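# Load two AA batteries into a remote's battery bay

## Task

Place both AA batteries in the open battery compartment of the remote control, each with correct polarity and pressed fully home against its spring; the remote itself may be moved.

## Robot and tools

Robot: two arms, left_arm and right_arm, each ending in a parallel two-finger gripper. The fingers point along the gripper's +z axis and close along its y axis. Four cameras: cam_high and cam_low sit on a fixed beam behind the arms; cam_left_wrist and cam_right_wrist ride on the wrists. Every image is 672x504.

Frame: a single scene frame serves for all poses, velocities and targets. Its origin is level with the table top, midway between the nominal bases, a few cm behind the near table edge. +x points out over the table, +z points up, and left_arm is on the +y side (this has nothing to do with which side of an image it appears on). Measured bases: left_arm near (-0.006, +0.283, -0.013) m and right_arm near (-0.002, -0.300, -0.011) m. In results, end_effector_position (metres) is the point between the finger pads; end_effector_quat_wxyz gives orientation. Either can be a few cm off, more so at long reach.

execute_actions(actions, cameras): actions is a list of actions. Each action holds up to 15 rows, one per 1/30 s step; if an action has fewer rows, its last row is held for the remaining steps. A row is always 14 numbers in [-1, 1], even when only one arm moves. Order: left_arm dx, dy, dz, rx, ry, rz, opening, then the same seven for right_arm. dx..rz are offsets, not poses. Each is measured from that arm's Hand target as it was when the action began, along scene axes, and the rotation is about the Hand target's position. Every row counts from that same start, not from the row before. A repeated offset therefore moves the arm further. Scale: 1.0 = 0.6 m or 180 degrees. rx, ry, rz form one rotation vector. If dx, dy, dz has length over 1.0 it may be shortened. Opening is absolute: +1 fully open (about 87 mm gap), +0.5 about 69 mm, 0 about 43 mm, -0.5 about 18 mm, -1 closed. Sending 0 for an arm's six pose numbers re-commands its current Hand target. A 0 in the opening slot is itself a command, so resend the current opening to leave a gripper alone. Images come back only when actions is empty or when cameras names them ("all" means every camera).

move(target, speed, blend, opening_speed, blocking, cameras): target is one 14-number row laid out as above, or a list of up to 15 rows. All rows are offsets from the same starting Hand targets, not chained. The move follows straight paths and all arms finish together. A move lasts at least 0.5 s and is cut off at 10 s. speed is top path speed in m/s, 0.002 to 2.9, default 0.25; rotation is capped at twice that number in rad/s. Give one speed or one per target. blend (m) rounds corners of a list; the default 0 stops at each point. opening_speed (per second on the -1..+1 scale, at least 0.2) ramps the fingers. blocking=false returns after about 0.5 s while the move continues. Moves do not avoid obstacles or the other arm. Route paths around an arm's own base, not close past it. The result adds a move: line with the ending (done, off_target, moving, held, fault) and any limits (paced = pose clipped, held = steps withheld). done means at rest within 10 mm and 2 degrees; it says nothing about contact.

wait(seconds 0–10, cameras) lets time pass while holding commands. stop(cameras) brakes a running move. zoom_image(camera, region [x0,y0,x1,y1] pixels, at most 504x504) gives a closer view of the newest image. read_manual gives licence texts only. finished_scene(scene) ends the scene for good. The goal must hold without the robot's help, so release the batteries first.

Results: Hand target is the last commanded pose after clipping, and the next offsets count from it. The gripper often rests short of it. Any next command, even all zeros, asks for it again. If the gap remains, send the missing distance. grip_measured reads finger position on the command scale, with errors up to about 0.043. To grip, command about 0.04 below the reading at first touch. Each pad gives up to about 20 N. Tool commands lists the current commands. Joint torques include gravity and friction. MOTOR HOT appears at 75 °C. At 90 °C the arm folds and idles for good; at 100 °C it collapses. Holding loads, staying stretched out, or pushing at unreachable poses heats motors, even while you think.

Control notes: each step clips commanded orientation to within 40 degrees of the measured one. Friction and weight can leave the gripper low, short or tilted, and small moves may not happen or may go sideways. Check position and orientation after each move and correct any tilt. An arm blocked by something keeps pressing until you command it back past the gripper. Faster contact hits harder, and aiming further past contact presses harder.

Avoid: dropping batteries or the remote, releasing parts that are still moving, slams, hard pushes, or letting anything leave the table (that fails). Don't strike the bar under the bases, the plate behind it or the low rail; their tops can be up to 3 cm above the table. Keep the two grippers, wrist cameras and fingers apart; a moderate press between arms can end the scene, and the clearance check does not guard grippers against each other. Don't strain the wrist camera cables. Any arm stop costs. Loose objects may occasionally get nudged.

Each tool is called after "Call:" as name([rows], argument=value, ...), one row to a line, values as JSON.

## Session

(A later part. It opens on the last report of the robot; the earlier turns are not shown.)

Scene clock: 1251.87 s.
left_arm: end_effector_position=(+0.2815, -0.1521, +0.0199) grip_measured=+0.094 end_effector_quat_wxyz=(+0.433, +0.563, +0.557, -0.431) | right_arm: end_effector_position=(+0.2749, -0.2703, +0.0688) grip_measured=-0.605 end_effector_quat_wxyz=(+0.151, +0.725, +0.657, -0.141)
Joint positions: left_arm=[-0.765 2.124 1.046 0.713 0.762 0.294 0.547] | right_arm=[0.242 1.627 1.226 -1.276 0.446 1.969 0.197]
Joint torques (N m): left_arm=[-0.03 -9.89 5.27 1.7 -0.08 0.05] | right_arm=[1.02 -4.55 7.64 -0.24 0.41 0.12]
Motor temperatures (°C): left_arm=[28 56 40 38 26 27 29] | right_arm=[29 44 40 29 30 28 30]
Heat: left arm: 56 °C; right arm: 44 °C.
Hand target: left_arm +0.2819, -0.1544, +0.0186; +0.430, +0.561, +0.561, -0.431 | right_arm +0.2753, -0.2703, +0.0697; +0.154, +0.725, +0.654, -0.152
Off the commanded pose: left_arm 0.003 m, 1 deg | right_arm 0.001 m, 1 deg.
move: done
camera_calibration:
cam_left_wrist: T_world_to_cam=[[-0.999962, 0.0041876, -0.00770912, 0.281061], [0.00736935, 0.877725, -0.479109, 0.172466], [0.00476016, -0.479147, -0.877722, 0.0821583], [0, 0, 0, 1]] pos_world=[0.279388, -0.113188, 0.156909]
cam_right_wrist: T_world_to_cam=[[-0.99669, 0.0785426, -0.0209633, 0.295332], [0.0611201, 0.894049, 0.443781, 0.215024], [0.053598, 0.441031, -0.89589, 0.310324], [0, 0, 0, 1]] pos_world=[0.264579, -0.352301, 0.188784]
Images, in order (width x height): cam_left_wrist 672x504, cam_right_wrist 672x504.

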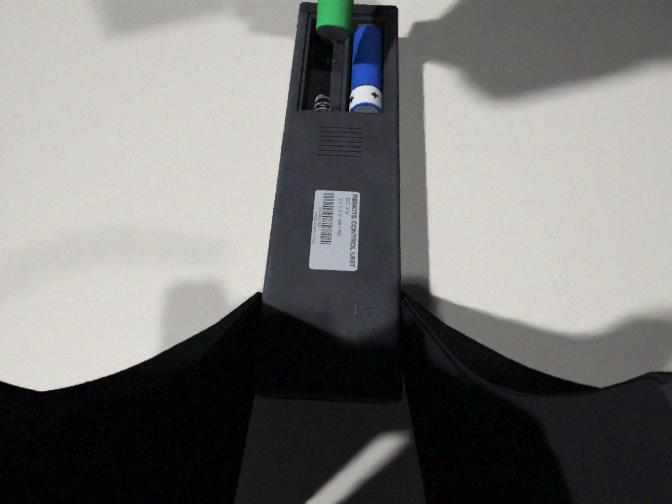

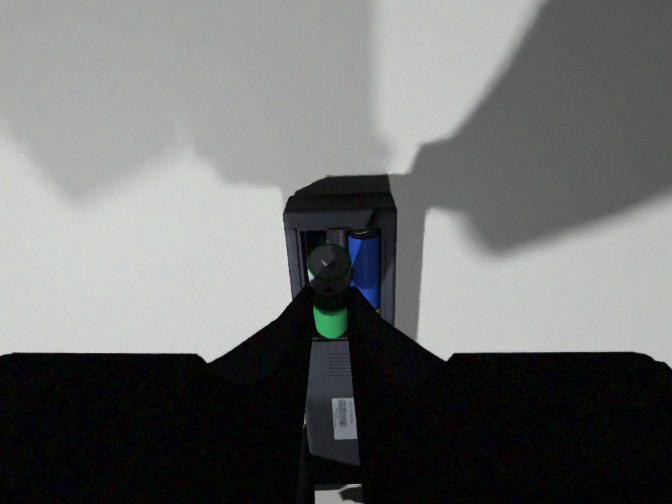

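Call:
move([
  [0,0,0,0,0,0,-0.02,0.006,0,-0.058,0,0,0,-0.8],
  [0,-0.012,0,0,0,0,-0.02,0.006,0.05,-0.066,0.015,0,0,-0.8],
], speed=0.06, cameras=["cam_right_wrist","cam_left_wrist"])

Call:
zoom_image(camera="cam_left_wrist", region=[270, 0, 430, 130])

Call:
zoom_image(camera="cam_right_wrist", region=[230, 200, 450, 400])

Scene clock: 1263.90 s.
left_arm: end_effector_position=(+0.2813, -0.1526, +0.0197) grip_measured=+0.093 end_effector_quat_wxyz=(+0.430, +0.563, +0.558, -0.431) | right_arm: end_effector_position=(+0.2788, -0.2573, +0.0364) grip_measured=-0.614 end_effector_quat_wxyz=(+0.159, +0.726, +0.652, -0.146)
Joint positions: left_arm=[-0.766 2.124 1.051 0.702 0.761 0.294 0.547] | right_arm=[0.288 1.696 1.163 -1.173 0.459 2.032 0.193]
Joint torques (N m): left_arm=[-0.96 -8.59 6.63 1.76 -0.21 -0.02] | right_arm=[2.45 -4.12 6.58 0.12 -0.27 0.1]
Motor temperatures (°C): left_arm=[28 55 40 39 26 27 29] | right_arm=[29 43 40 28 30 28 30]
Heat: left arm: 55 °C; right arm: 43 °C.
Hand target: left_arm +0.2819, -0.1617, +0.0186; +0.430, +0.561, +0.561, -0.431 | right_arm +0.2790, -0.2403, +0.0300; +0.137, +0.728, +0.657, -0.137
Off the commanded pose: left_arm 0.009 m, 0 deg | right_arm 0.018 m, 3 deg.
move: off_target (right_arm)
camera_calibration:
cam_left_wrist: T_world_to_cam=[[-0.999982, 0.0047227, -0.00373893, 0.280902], [0.00593257, 0.879665, -0.475557, 0.173438], [0.0010431, -0.475571, -0.879677, 0.0832912], [0, 0, 0, 1]] pos_world=[0.279781, -0.114283, 0.156799]
cam_right_wrist: T_world_to_cam=[[-0.995938, 0.0856693, -0.0277069, 0.299424], [0.0657071, 0.901925, 0.426864, 0.218852], [0.0615588, 0.42331, -0.903891, 0.268986], [0, 0, 0, 1]] pos_world=[0.26727, -0.336904, 0.15801]
Images, in order (width x height): cam_left_wrist 672x504, cam_right_wrist 672x504.

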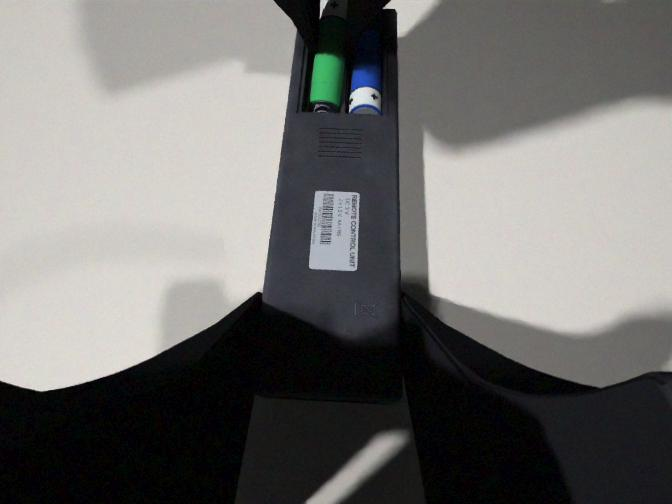

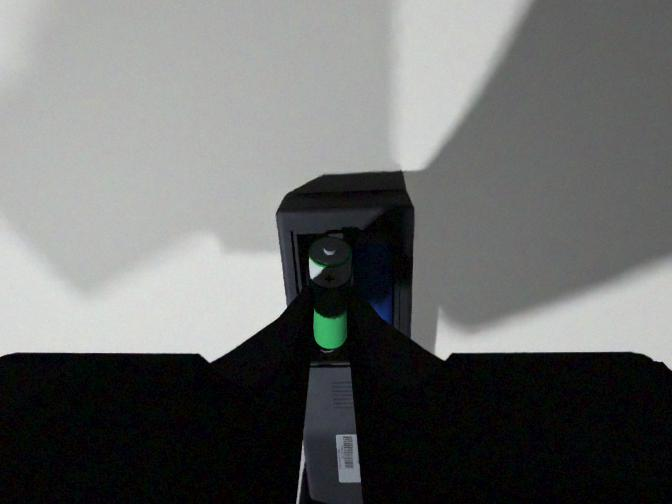

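Scaled by 3.150 from the camera's 672x504 image, which has a finer 960x720 frame.

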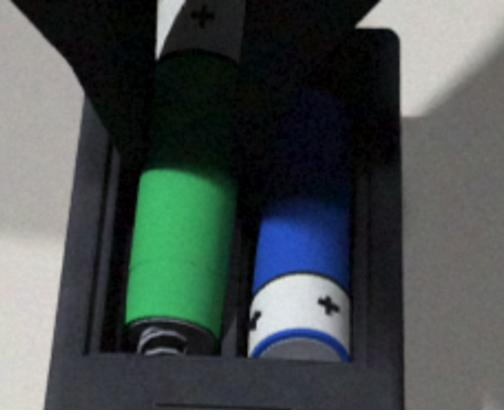

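Scaled by 2.291 from the camera's 672x504 image, which has a finer 960x720 frame.

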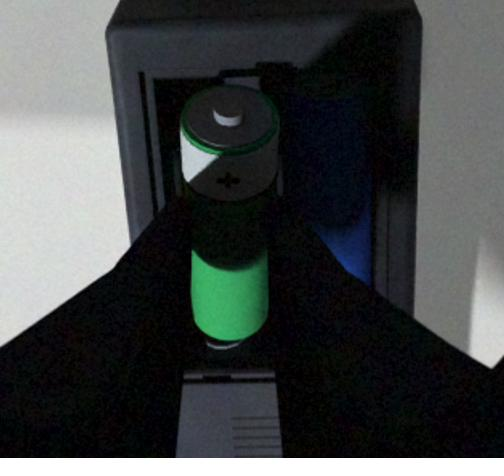

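Call:
move([
  [0,-0.005,0,0,0,0,-0.02,0,0.03,-0.004,0,0,0,-0.8],
  [0,-0.005,0,0,0,0,-0.02,0,0.038,-0.04,0.06,0,0,-0.8],
], speed=0.06, cameras=["cam_right_wrist","cam_left_wrist"])

Call:
zoom_image(camera="cam_left_wrist", region=[270, 0, 430, 130])

Call:
zoom_image(camera="cam_right_wrist", region=[230, 200, 450, 400])

Scene clock: 1275.87 s.
left_arm: end_effector_position=(+0.2815, -0.1550, +0.0198) grip_measured=+0.093 end_effector_quat_wxyz=(+0.430, +0.564, +0.558, -0.431) | right_arm: end_effector_position=(+0.2822, -0.2371, +0.0301) grip_measured=-0.799 end_effector_quat_wxyz=(+0.110, +0.741, +0.656, -0.091)
Joint positions: left_arm=[-0.77 2.128 1.062 0.694 0.759 0.294 0.547] | right_arm=[0.266 1.67 1.126 -1.085 0.325 1.999 0.1]
Joint torques (N m): left_arm=[-1.07 -8.55 6.61 1.81 -0.23 -0.06] | right_arm=[0.7 -2.96 1.73 1.09 -0.69 -0.18]
Heat: left arm: 54 °C; right arm: 43 °C.
Hand target: left_arm +0.2820, -0.1647, +0.0187; +0.430, +0.561, +0.561, -0.431 | right_arm +0.2790, -0.2175, +0.0060; +0.068, +0.738, +0.667, -0.074
Off the commanded pose: left_arm 0.010 m, 0 deg | right_arm 0.031 m, 5 deg.
move: off_target (right_arm)
camera_calibration:
cam_left_wrist: T_world_to_cam=[[-0.999972, 0.00655932, -0.00358253, 0.281298], [0.00747377, 0.880437, -0.474105, 0.175246], [0.0000443807, -0.474119, -0.880461, 0.0828007], [0, 0, 0, 1]] pos_world=[0.279977, -0.116881, 0.156996]
cam_right_wrist: T_world_to_cam=[[-0.994408, 0.100139, -0.0335372, 0.304119], [0.0645517, 0.827703, 0.557442, 0.181912], [0.0835807, 0.552159, -0.829539, 0.276669], [0, 0, 0, 1]] pos_world=[0.267551, -0.333789, 0.138302]
Images, in order (width x height): cam_left_wrist 672x504, cam_right_wrist 672x504.

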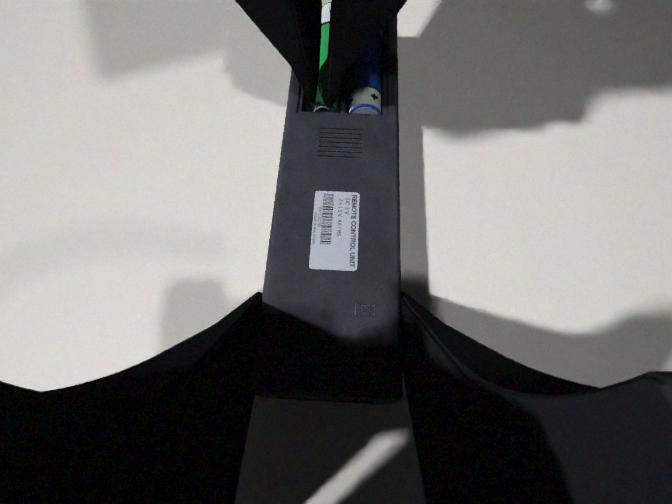

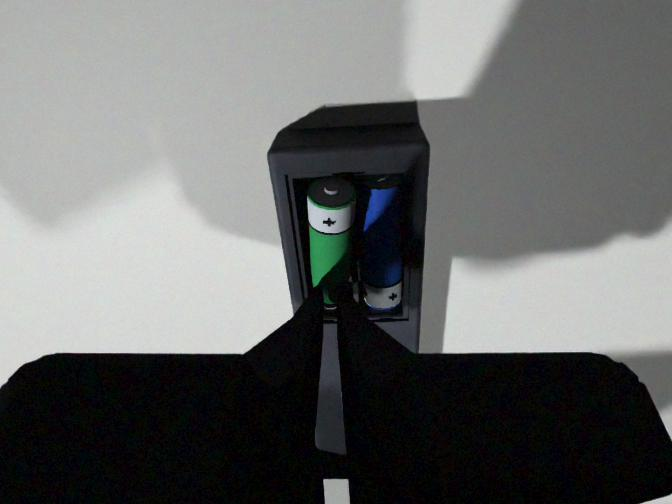

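Scaled by 3.150 from the camera's 672x504 image, which has a finer 960x720 frame.

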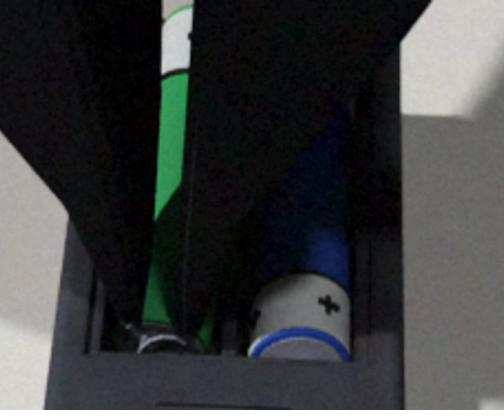

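Scaled by 2.291 from the camera's 672x504 image, which has a finer 960x720 frame.

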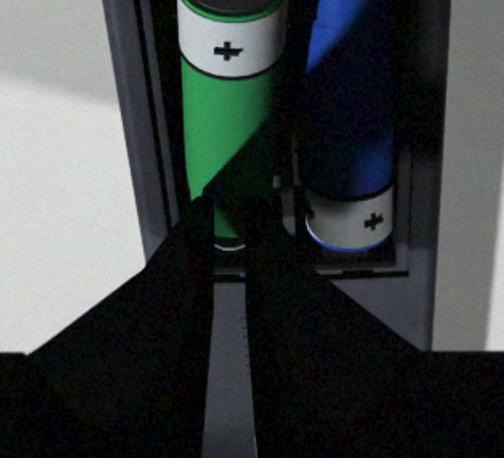

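Call:
move([
  [0,0.005,0,0,0,0,0.03,0,-0.033,0.03,0,0,0,-0.4],
  [0,0.005,0,0,0,0,0.03,0,-0.045,0.14,0,0,0,-0.4],
], speed=0.08, opening_speed=0.8, cameras=["cam_right_wrist","cam_left_wrist"])

Call:
zoom_image(camera="cam_left_wrist", region=[270, 0, 430, 130])

Call:
zoom_image(camera="cam_right_wrist", region=[250, 130, 430, 310])

Scene clock: 1286.63 s.
left_arm: end_effector_position=(+0.2818, -0.1555, +0.0197) grip_measured=+0.093 end_effector_quat_wxyz=(+0.431, +0.564, +0.559, -0.429) | right_arm: end_effector_position=(+0.2797, -0.2427, +0.0771) grip_measured=-0.400 end_effector_quat_wxyz=(+0.062, +0.740, +0.665, -0.084)
Joint positions: left_arm=[-0.772 2.128 1.062 0.696 0.753 0.294 0.547] | right_arm=[0.198 1.638 1.287 -1.286 0.236 1.914 0.3]
Joint torques (N m): left_arm=[-0.51 -9.06 5.93 1.82 -0.11 -0.02] | right_arm=[-0.06 -8.21 7.51 -0.1 0.16 -0.11]
Heat: left arm: 54 °C; right arm: 42 °C.
Hand target: left_arm +0.2820, -0.1617, +0.0186; +0.430, +0.561, +0.561, -0.431 | right_arm +0.2790, -0.2444, +0.0901; +0.068, +0.738, +0.667, -0.074
Off the commanded pose: left_arm 0.006 m, 0 deg | right_arm 0.013 m, 1 deg.
move: off_target (right_arm)
camera_calibration:
cam_left_wrist: T_world_to_cam=[[-0.999978, 0.00283787, -0.00593822, 0.281047], [0.00531051, 0.880885, -0.4733, 0.176346], [0.00388773, -0.473322, -0.880881, 0.0814651], [0, 0, 0, 1]] pos_world=[0.279788, -0.117579, 0.156894]
cam_right_wrist: T_world_to_cam=[[-0.995248, 0.0932233, 0.0281122, 0.297637], [0.0905468, 0.779922, 0.619292, 0.136891], [0.0358071, 0.618895, -0.784657, 0.344956], [0, 0, 0, 1]] pos_world=[0.271475, -0.348003, 0.17753]
Images, in order (width x height): cam_left_wrist 672x504, cam_right_wrist 672x504.

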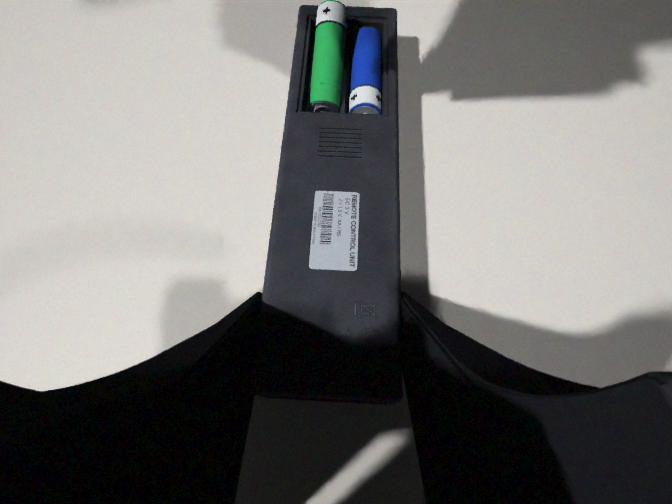

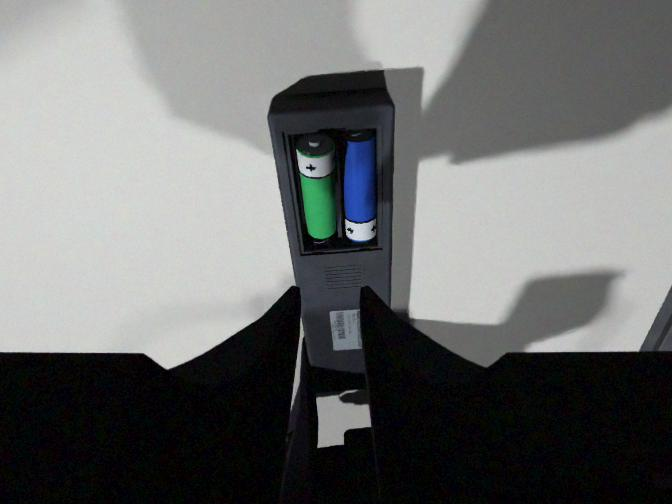

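Scaled by 3.150 from the camera's 672x504 image, which has a finer 960x720 frame.

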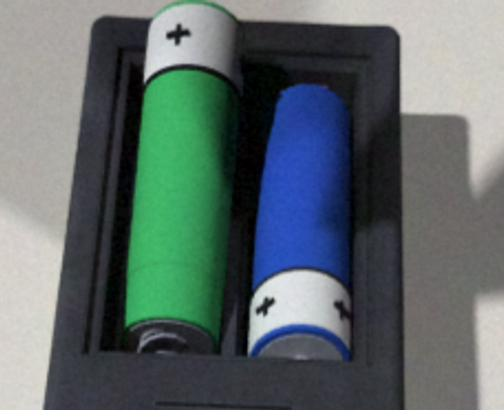

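Scaled by 2.800 from the camera's 672x504 image, which has a finer 960x720 frame.

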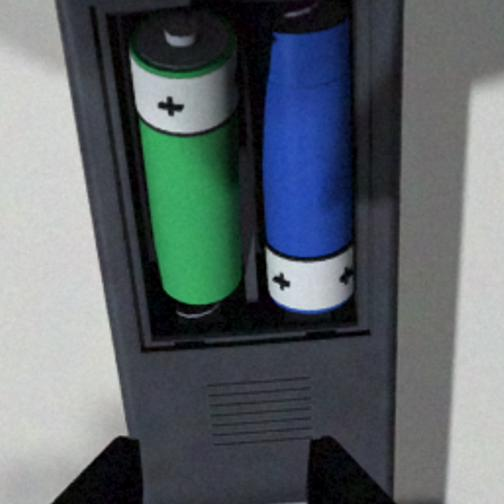

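Call:
move([
  [0,0,0,0,0,0,0.03,0.002,-0.048,0,0.045,0,0,-1],
  [0,0,0,0,0,0,0.03,0.002,-0.048,-0.05,0.045,0,0,-1],
], speed=0.1, cameras=["cam_right_wrist","cam_left_wrist"])

Call:
zoom_image(camera="cam_left_wrist", region=[270, 0, 430, 130])

Call:
zoom_image(camera="cam_right_wrist", region=[230, 200, 450, 400])

Scene clock: 1302.50 s.
left_arm: end_effector_position=(+0.2818, -0.1555, +0.0197) grip_measured=+0.093 end_effector_quat_wxyz=(+0.431, +0.564, +0.559, -0.429) | right_arm: end_effector_position=(+0.2796, -0.2733, +0.0582) grip_measured=-0.969 end_effector_quat_wxyz=(+0.012, +0.743, +0.668, -0.036)
Joint positions: left_arm=[-0.772 2.128 1.062 0.696 0.753 0.294 0.547] | right_arm=[-0.002 1.606 1.177 -1.152 0.106 1.705 0.015]
Joint torques (N m): left_arm=[-0.5 -9.07 5.94 1.82 -0.11 -0.03] | right_arm=[-0.23 -6.97 5.19 0.5 0.05 -0.13]
Heat: left arm: 54 °C; right arm: 44 °C.
Hand target: left_arm +0.2820, -0.1617, +0.0186; +0.430, +0.561, +0.561, -0.431 | right_arm +0.2802, -0.2732, +0.0600; +0.016, +0.741, +0.671, -0.027
Off the commanded pose: left_arm 0.006 m, 0 deg | right_arm 0.002 m, 1 deg.
move: done
camera_calibration:
cam_left_wrist: T_world_to_cam=[[-0.999978, 0.00283787, -0.00593822, 0.281047], [0.00531051, 0.880885, -0.4733, 0.176346], [0.00388773, -0.473322, -0.880881, 0.0814651], [0, 0, 0, 1]] pos_world=[0.279788, -0.117579, 0.156894]
cam_right_wrist: T_world_to_cam=[[-0.99507, 0.0915745, 0.0380865, 0.299733], [0.0907963, 0.686602, 0.721342, 0.140961], [0.0399063, 0.721244, -0.691531, 0.370469], [0, 0, 0, 1]] pos_world=[0.270672, -0.39143, 0.143094]
Images, in order (width x height): cam_left_wrist 672x504, cam_right_wrist 672x504.

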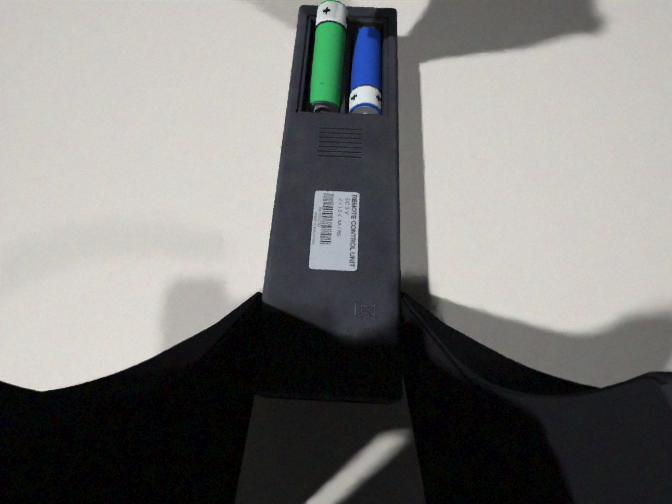

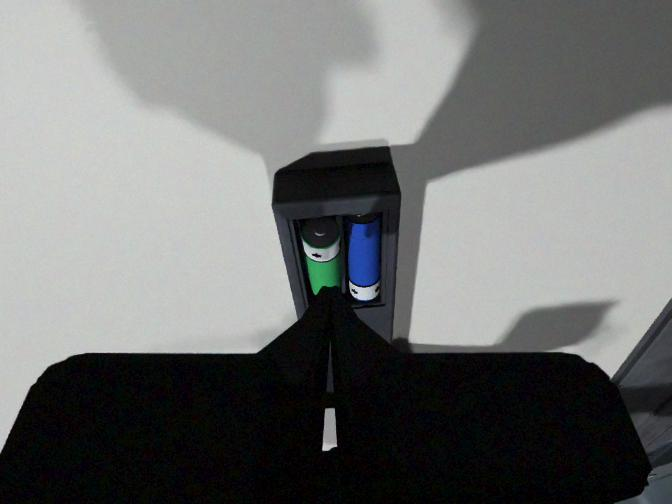

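Scaled by 3.150 from the camera's 672x504 image, which has a finer 960x720 frame.

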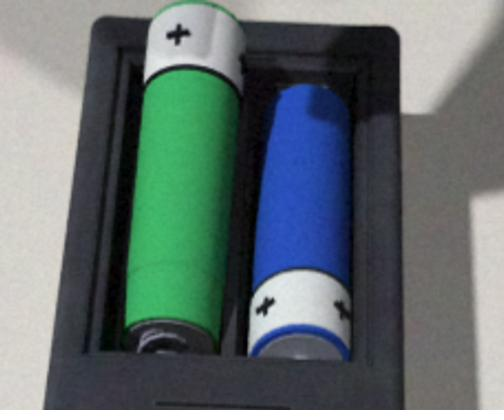

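Scaled by 2.291 from the camera's 672x504 image, which has a finer 960x720 frame.

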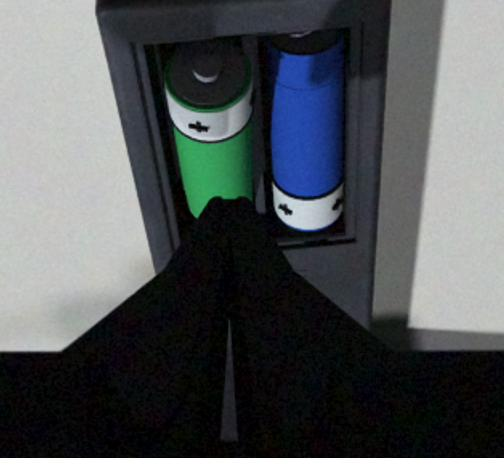

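Call:
move([
  [0,0,0,0,0,0,0.03,0.005,0,0,0,0,0,-1],
  [0,0,0,0,0,0,0.03,0.005,0,-0.065,0,0,0,-1],
  [0,0,0,0,0,0,0.03,0.005,0,-0.11,0,0,0,-1],
], speed=0.05, cameras=["cam_right_wrist","cam_left_wrist"])

Call:
zoom_image(camera="cam_left_wrist", region=[270, 0, 430, 130])

Call:
zoom_image(camera="cam_right_wrist", region=[230, 200, 450, 400])

Scene clock: 1317.10 s.
left_arm: end_effector_position=(+0.2819, -0.1556, +0.0198) grip_measured=+0.093 end_effector_quat_wxyz=(+0.431, +0.564, +0.559, -0.429) | right_arm: end_effector_position=(+0.2828, -0.2723, +0.0291) grip_measured=-0.969 end_effector_quat_wxyz=(+0.018, +0.743, +0.669, -0.009)
Joint positions: left_arm=[-0.772 2.128 1.062 0.696 0.751 0.294 0.547] | right_arm=[-0.02 1.604 1.052 -0.978 0.08 1.681 0.015]
Joint torques (N m): left_arm=[-0.49 -9.07 5.93 1.81 -0.09 -0.03] | right_arm=[0.4 -0.54 1.11 1.59 0.32 -0.06]
Heat: left arm: 54 °C; right arm: 46 °C.
Hand target: left_arm +0.2818, -0.1617, +0.0187; +0.430, +0.561, +0.561, -0.431 | right_arm +0.2832, -0.2732, -0.0060; +0.015, +0.741, +0.671, -0.027
Off the commanded pose: left_arm 0.006 m, 0 deg | right_arm 0.035 m, 2 deg.
move: off_target (right_arm)
camera_calibration:
cam_left_wrist: T_world_to_cam=[[-0.999975, 0.00174911, -0.00686961, 0.281069], [0.00479295, 0.880828, -0.473413, 0.176637], [0.00522289, -0.473434, -0.880814, 0.081109], [0, 0, 0, 1]] pos_world=[0.279792, -0.117679, 0.156995]
cam_right_wrist: T_world_to_cam=[[-0.996125, 0.0876163, -0.00762421, 0.304472], [0.052997, 0.667187, 0.743003, 0.165785], [0.0701859, 0.739719, -0.669245, 0.345321], [0, 0, 0, 1]] pos_world=[0.27027, -0.392727, 0.110247]
Images, in order (width x height): cam_left_wrist 672x504, cam_right_wrist 672x504.

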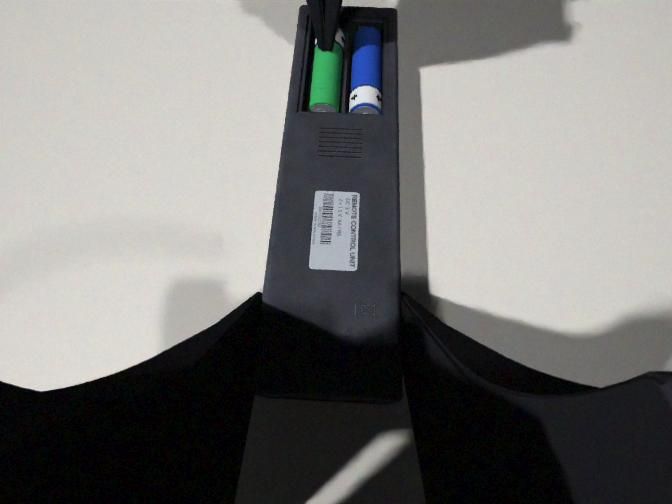

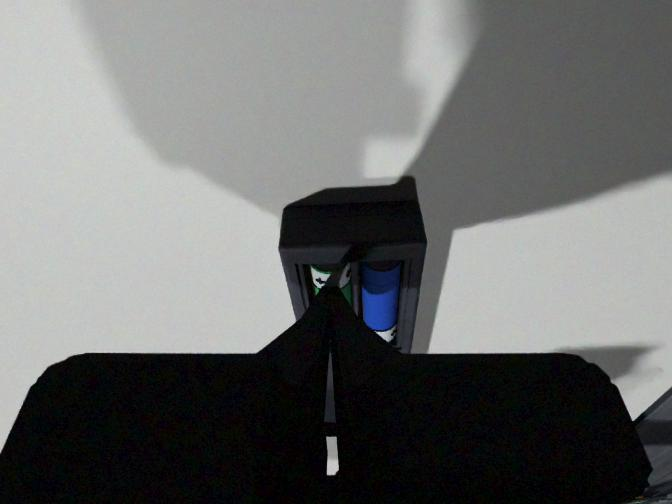

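Scaled by 3.150 from the camera's 672x504 image, which has a finer 960x720 frame.

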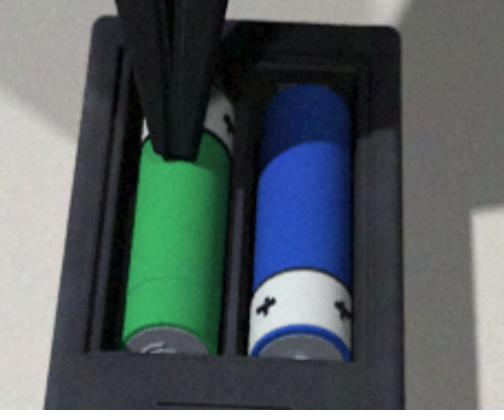

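Scaled by 2.291 from the camera's 672x504 image, which has a finer 960x720 frame.

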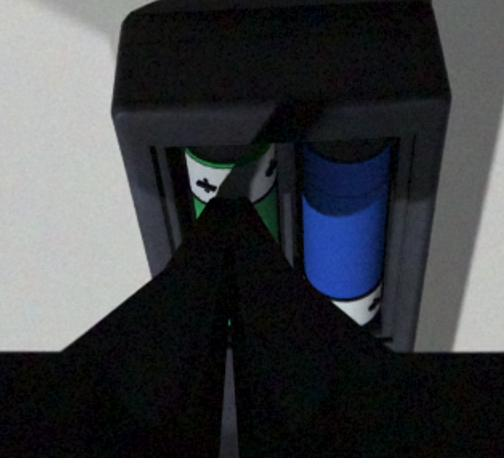

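Call:
move([
  [0,0,0,0,0,0,0.03,0,0,-0.022,0,0,0,-1],
  [0,0,0,0,0,0,0.03,0,0,0.18,0,0,0,-1],
  [0,0,0,0,0,0,0.5,0,-0.04,0.18,-0.08,0,0,-1],
  [0,0.15,0.02,0,0,0,0.5,0,-0.04,0.18,-0.08,0,0,-1],
], speed=0.1, cameras=["cam_right_wrist","cam_left_wrist"])

Call:
zoom_image(camera="cam_right_wrist", region=[250, 170, 430, 350])

Scene clock: 1330.53 s.
left_arm: end_effector_position=(+0.2839, -0.0726, +0.0197) grip_measured=+0.500 end_effector_quat_wxyz=(+0.423, +0.555, +0.573, -0.430) | right_arm: end_effector_position=(+0.2830, -0.2974, +0.0966) grip_measured=-0.969 end_effector_quat_wxyz=(+0.103, +0.731, +0.666, -0.107)
Joint positions: left_arm=[-0.601 1.973 0.843 0.672 0.896 0.372 0.75] | right_arm=[0.067 1.596 1.325 -1.323 0.337 1.767 0.015]
Joint torques (N m): left_arm=[0.44 -12.23 3.62 1.57 0.27 0.3] | right_arm=[1.2 -5.83 7.91 0.05 0.39 0.11]
Motor temperatures (°C): left_arm=[28 55 41 41 26 27 30] | right_arm=[29 44 39 29 30 28 29]
Heat: left arm: 55 °C; right arm: 44 °C.
Hand target: left_arm +0.2819, -0.0717, +0.0306; +0.430, +0.561, +0.561, -0.431 | right_arm +0.2832, -0.2972, +0.1021; +0.108, +0.733, +0.662, -0.111
Off the commanded pose: left_arm 0.011 m, 2 deg | right_arm 0.005 m, 1 deg.
move: off_target (left_arm)
camera_calibration:
cam_left_wrist: T_world_to_cam=[[-0.99962, -0.0158571, 0.0225576, 0.280949], [-0.0244867, 0.886622, -0.461845, 0.111939], [-0.0126766, -0.462222, -0.886674, 0.126427], [0, 0, 0, 1]] pos_world=[0.285186, -0.0363554, 0.15746]
cam_right_wrist: T_world_to_cam=[[-0.996975, 0.0776775, 0.00259061, 0.303761], [0.0664903, 0.835183, 0.545938, 0.197547], [0.0402435, 0.544459, -0.837821, 0.375719], [0, 0, 0, 1]] pos_world=[0.274587, -0.393147, 0.20615]
Images, in order (width x height): cam_left_wrist 672x504, cam_right_wrist 672x504.

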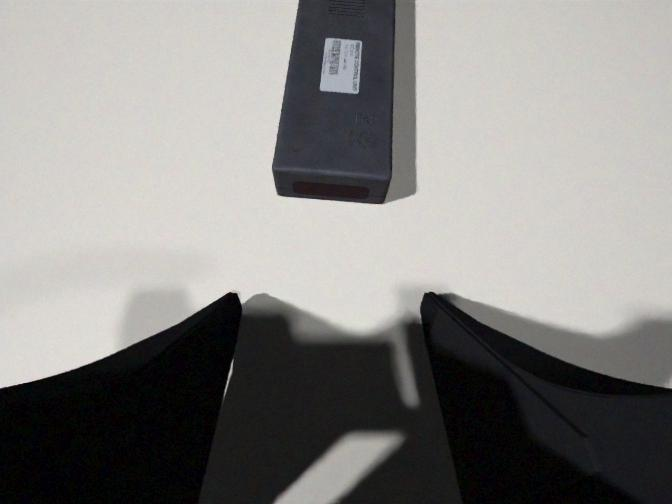

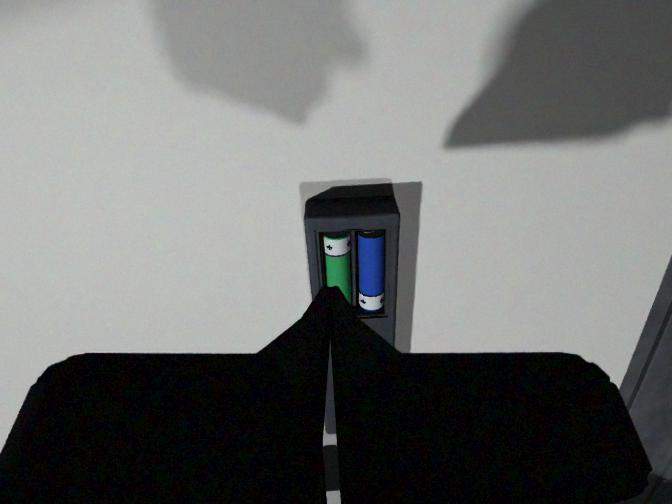

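Scaled by 2.800 from the camera's 672x504 image, which has a finer 960x720 frame.

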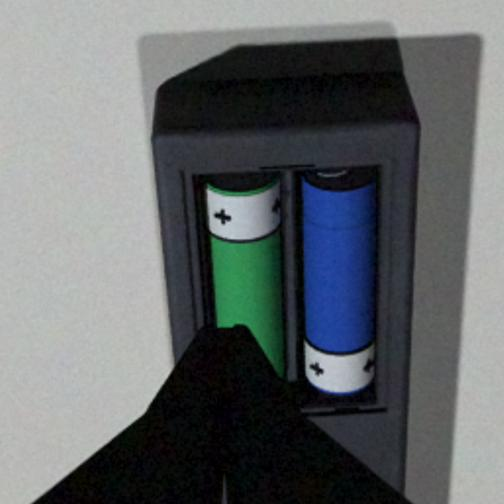

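Both batteries are seated.

Call:
finished_scene(scene=2)

The scene is finished: the task was done.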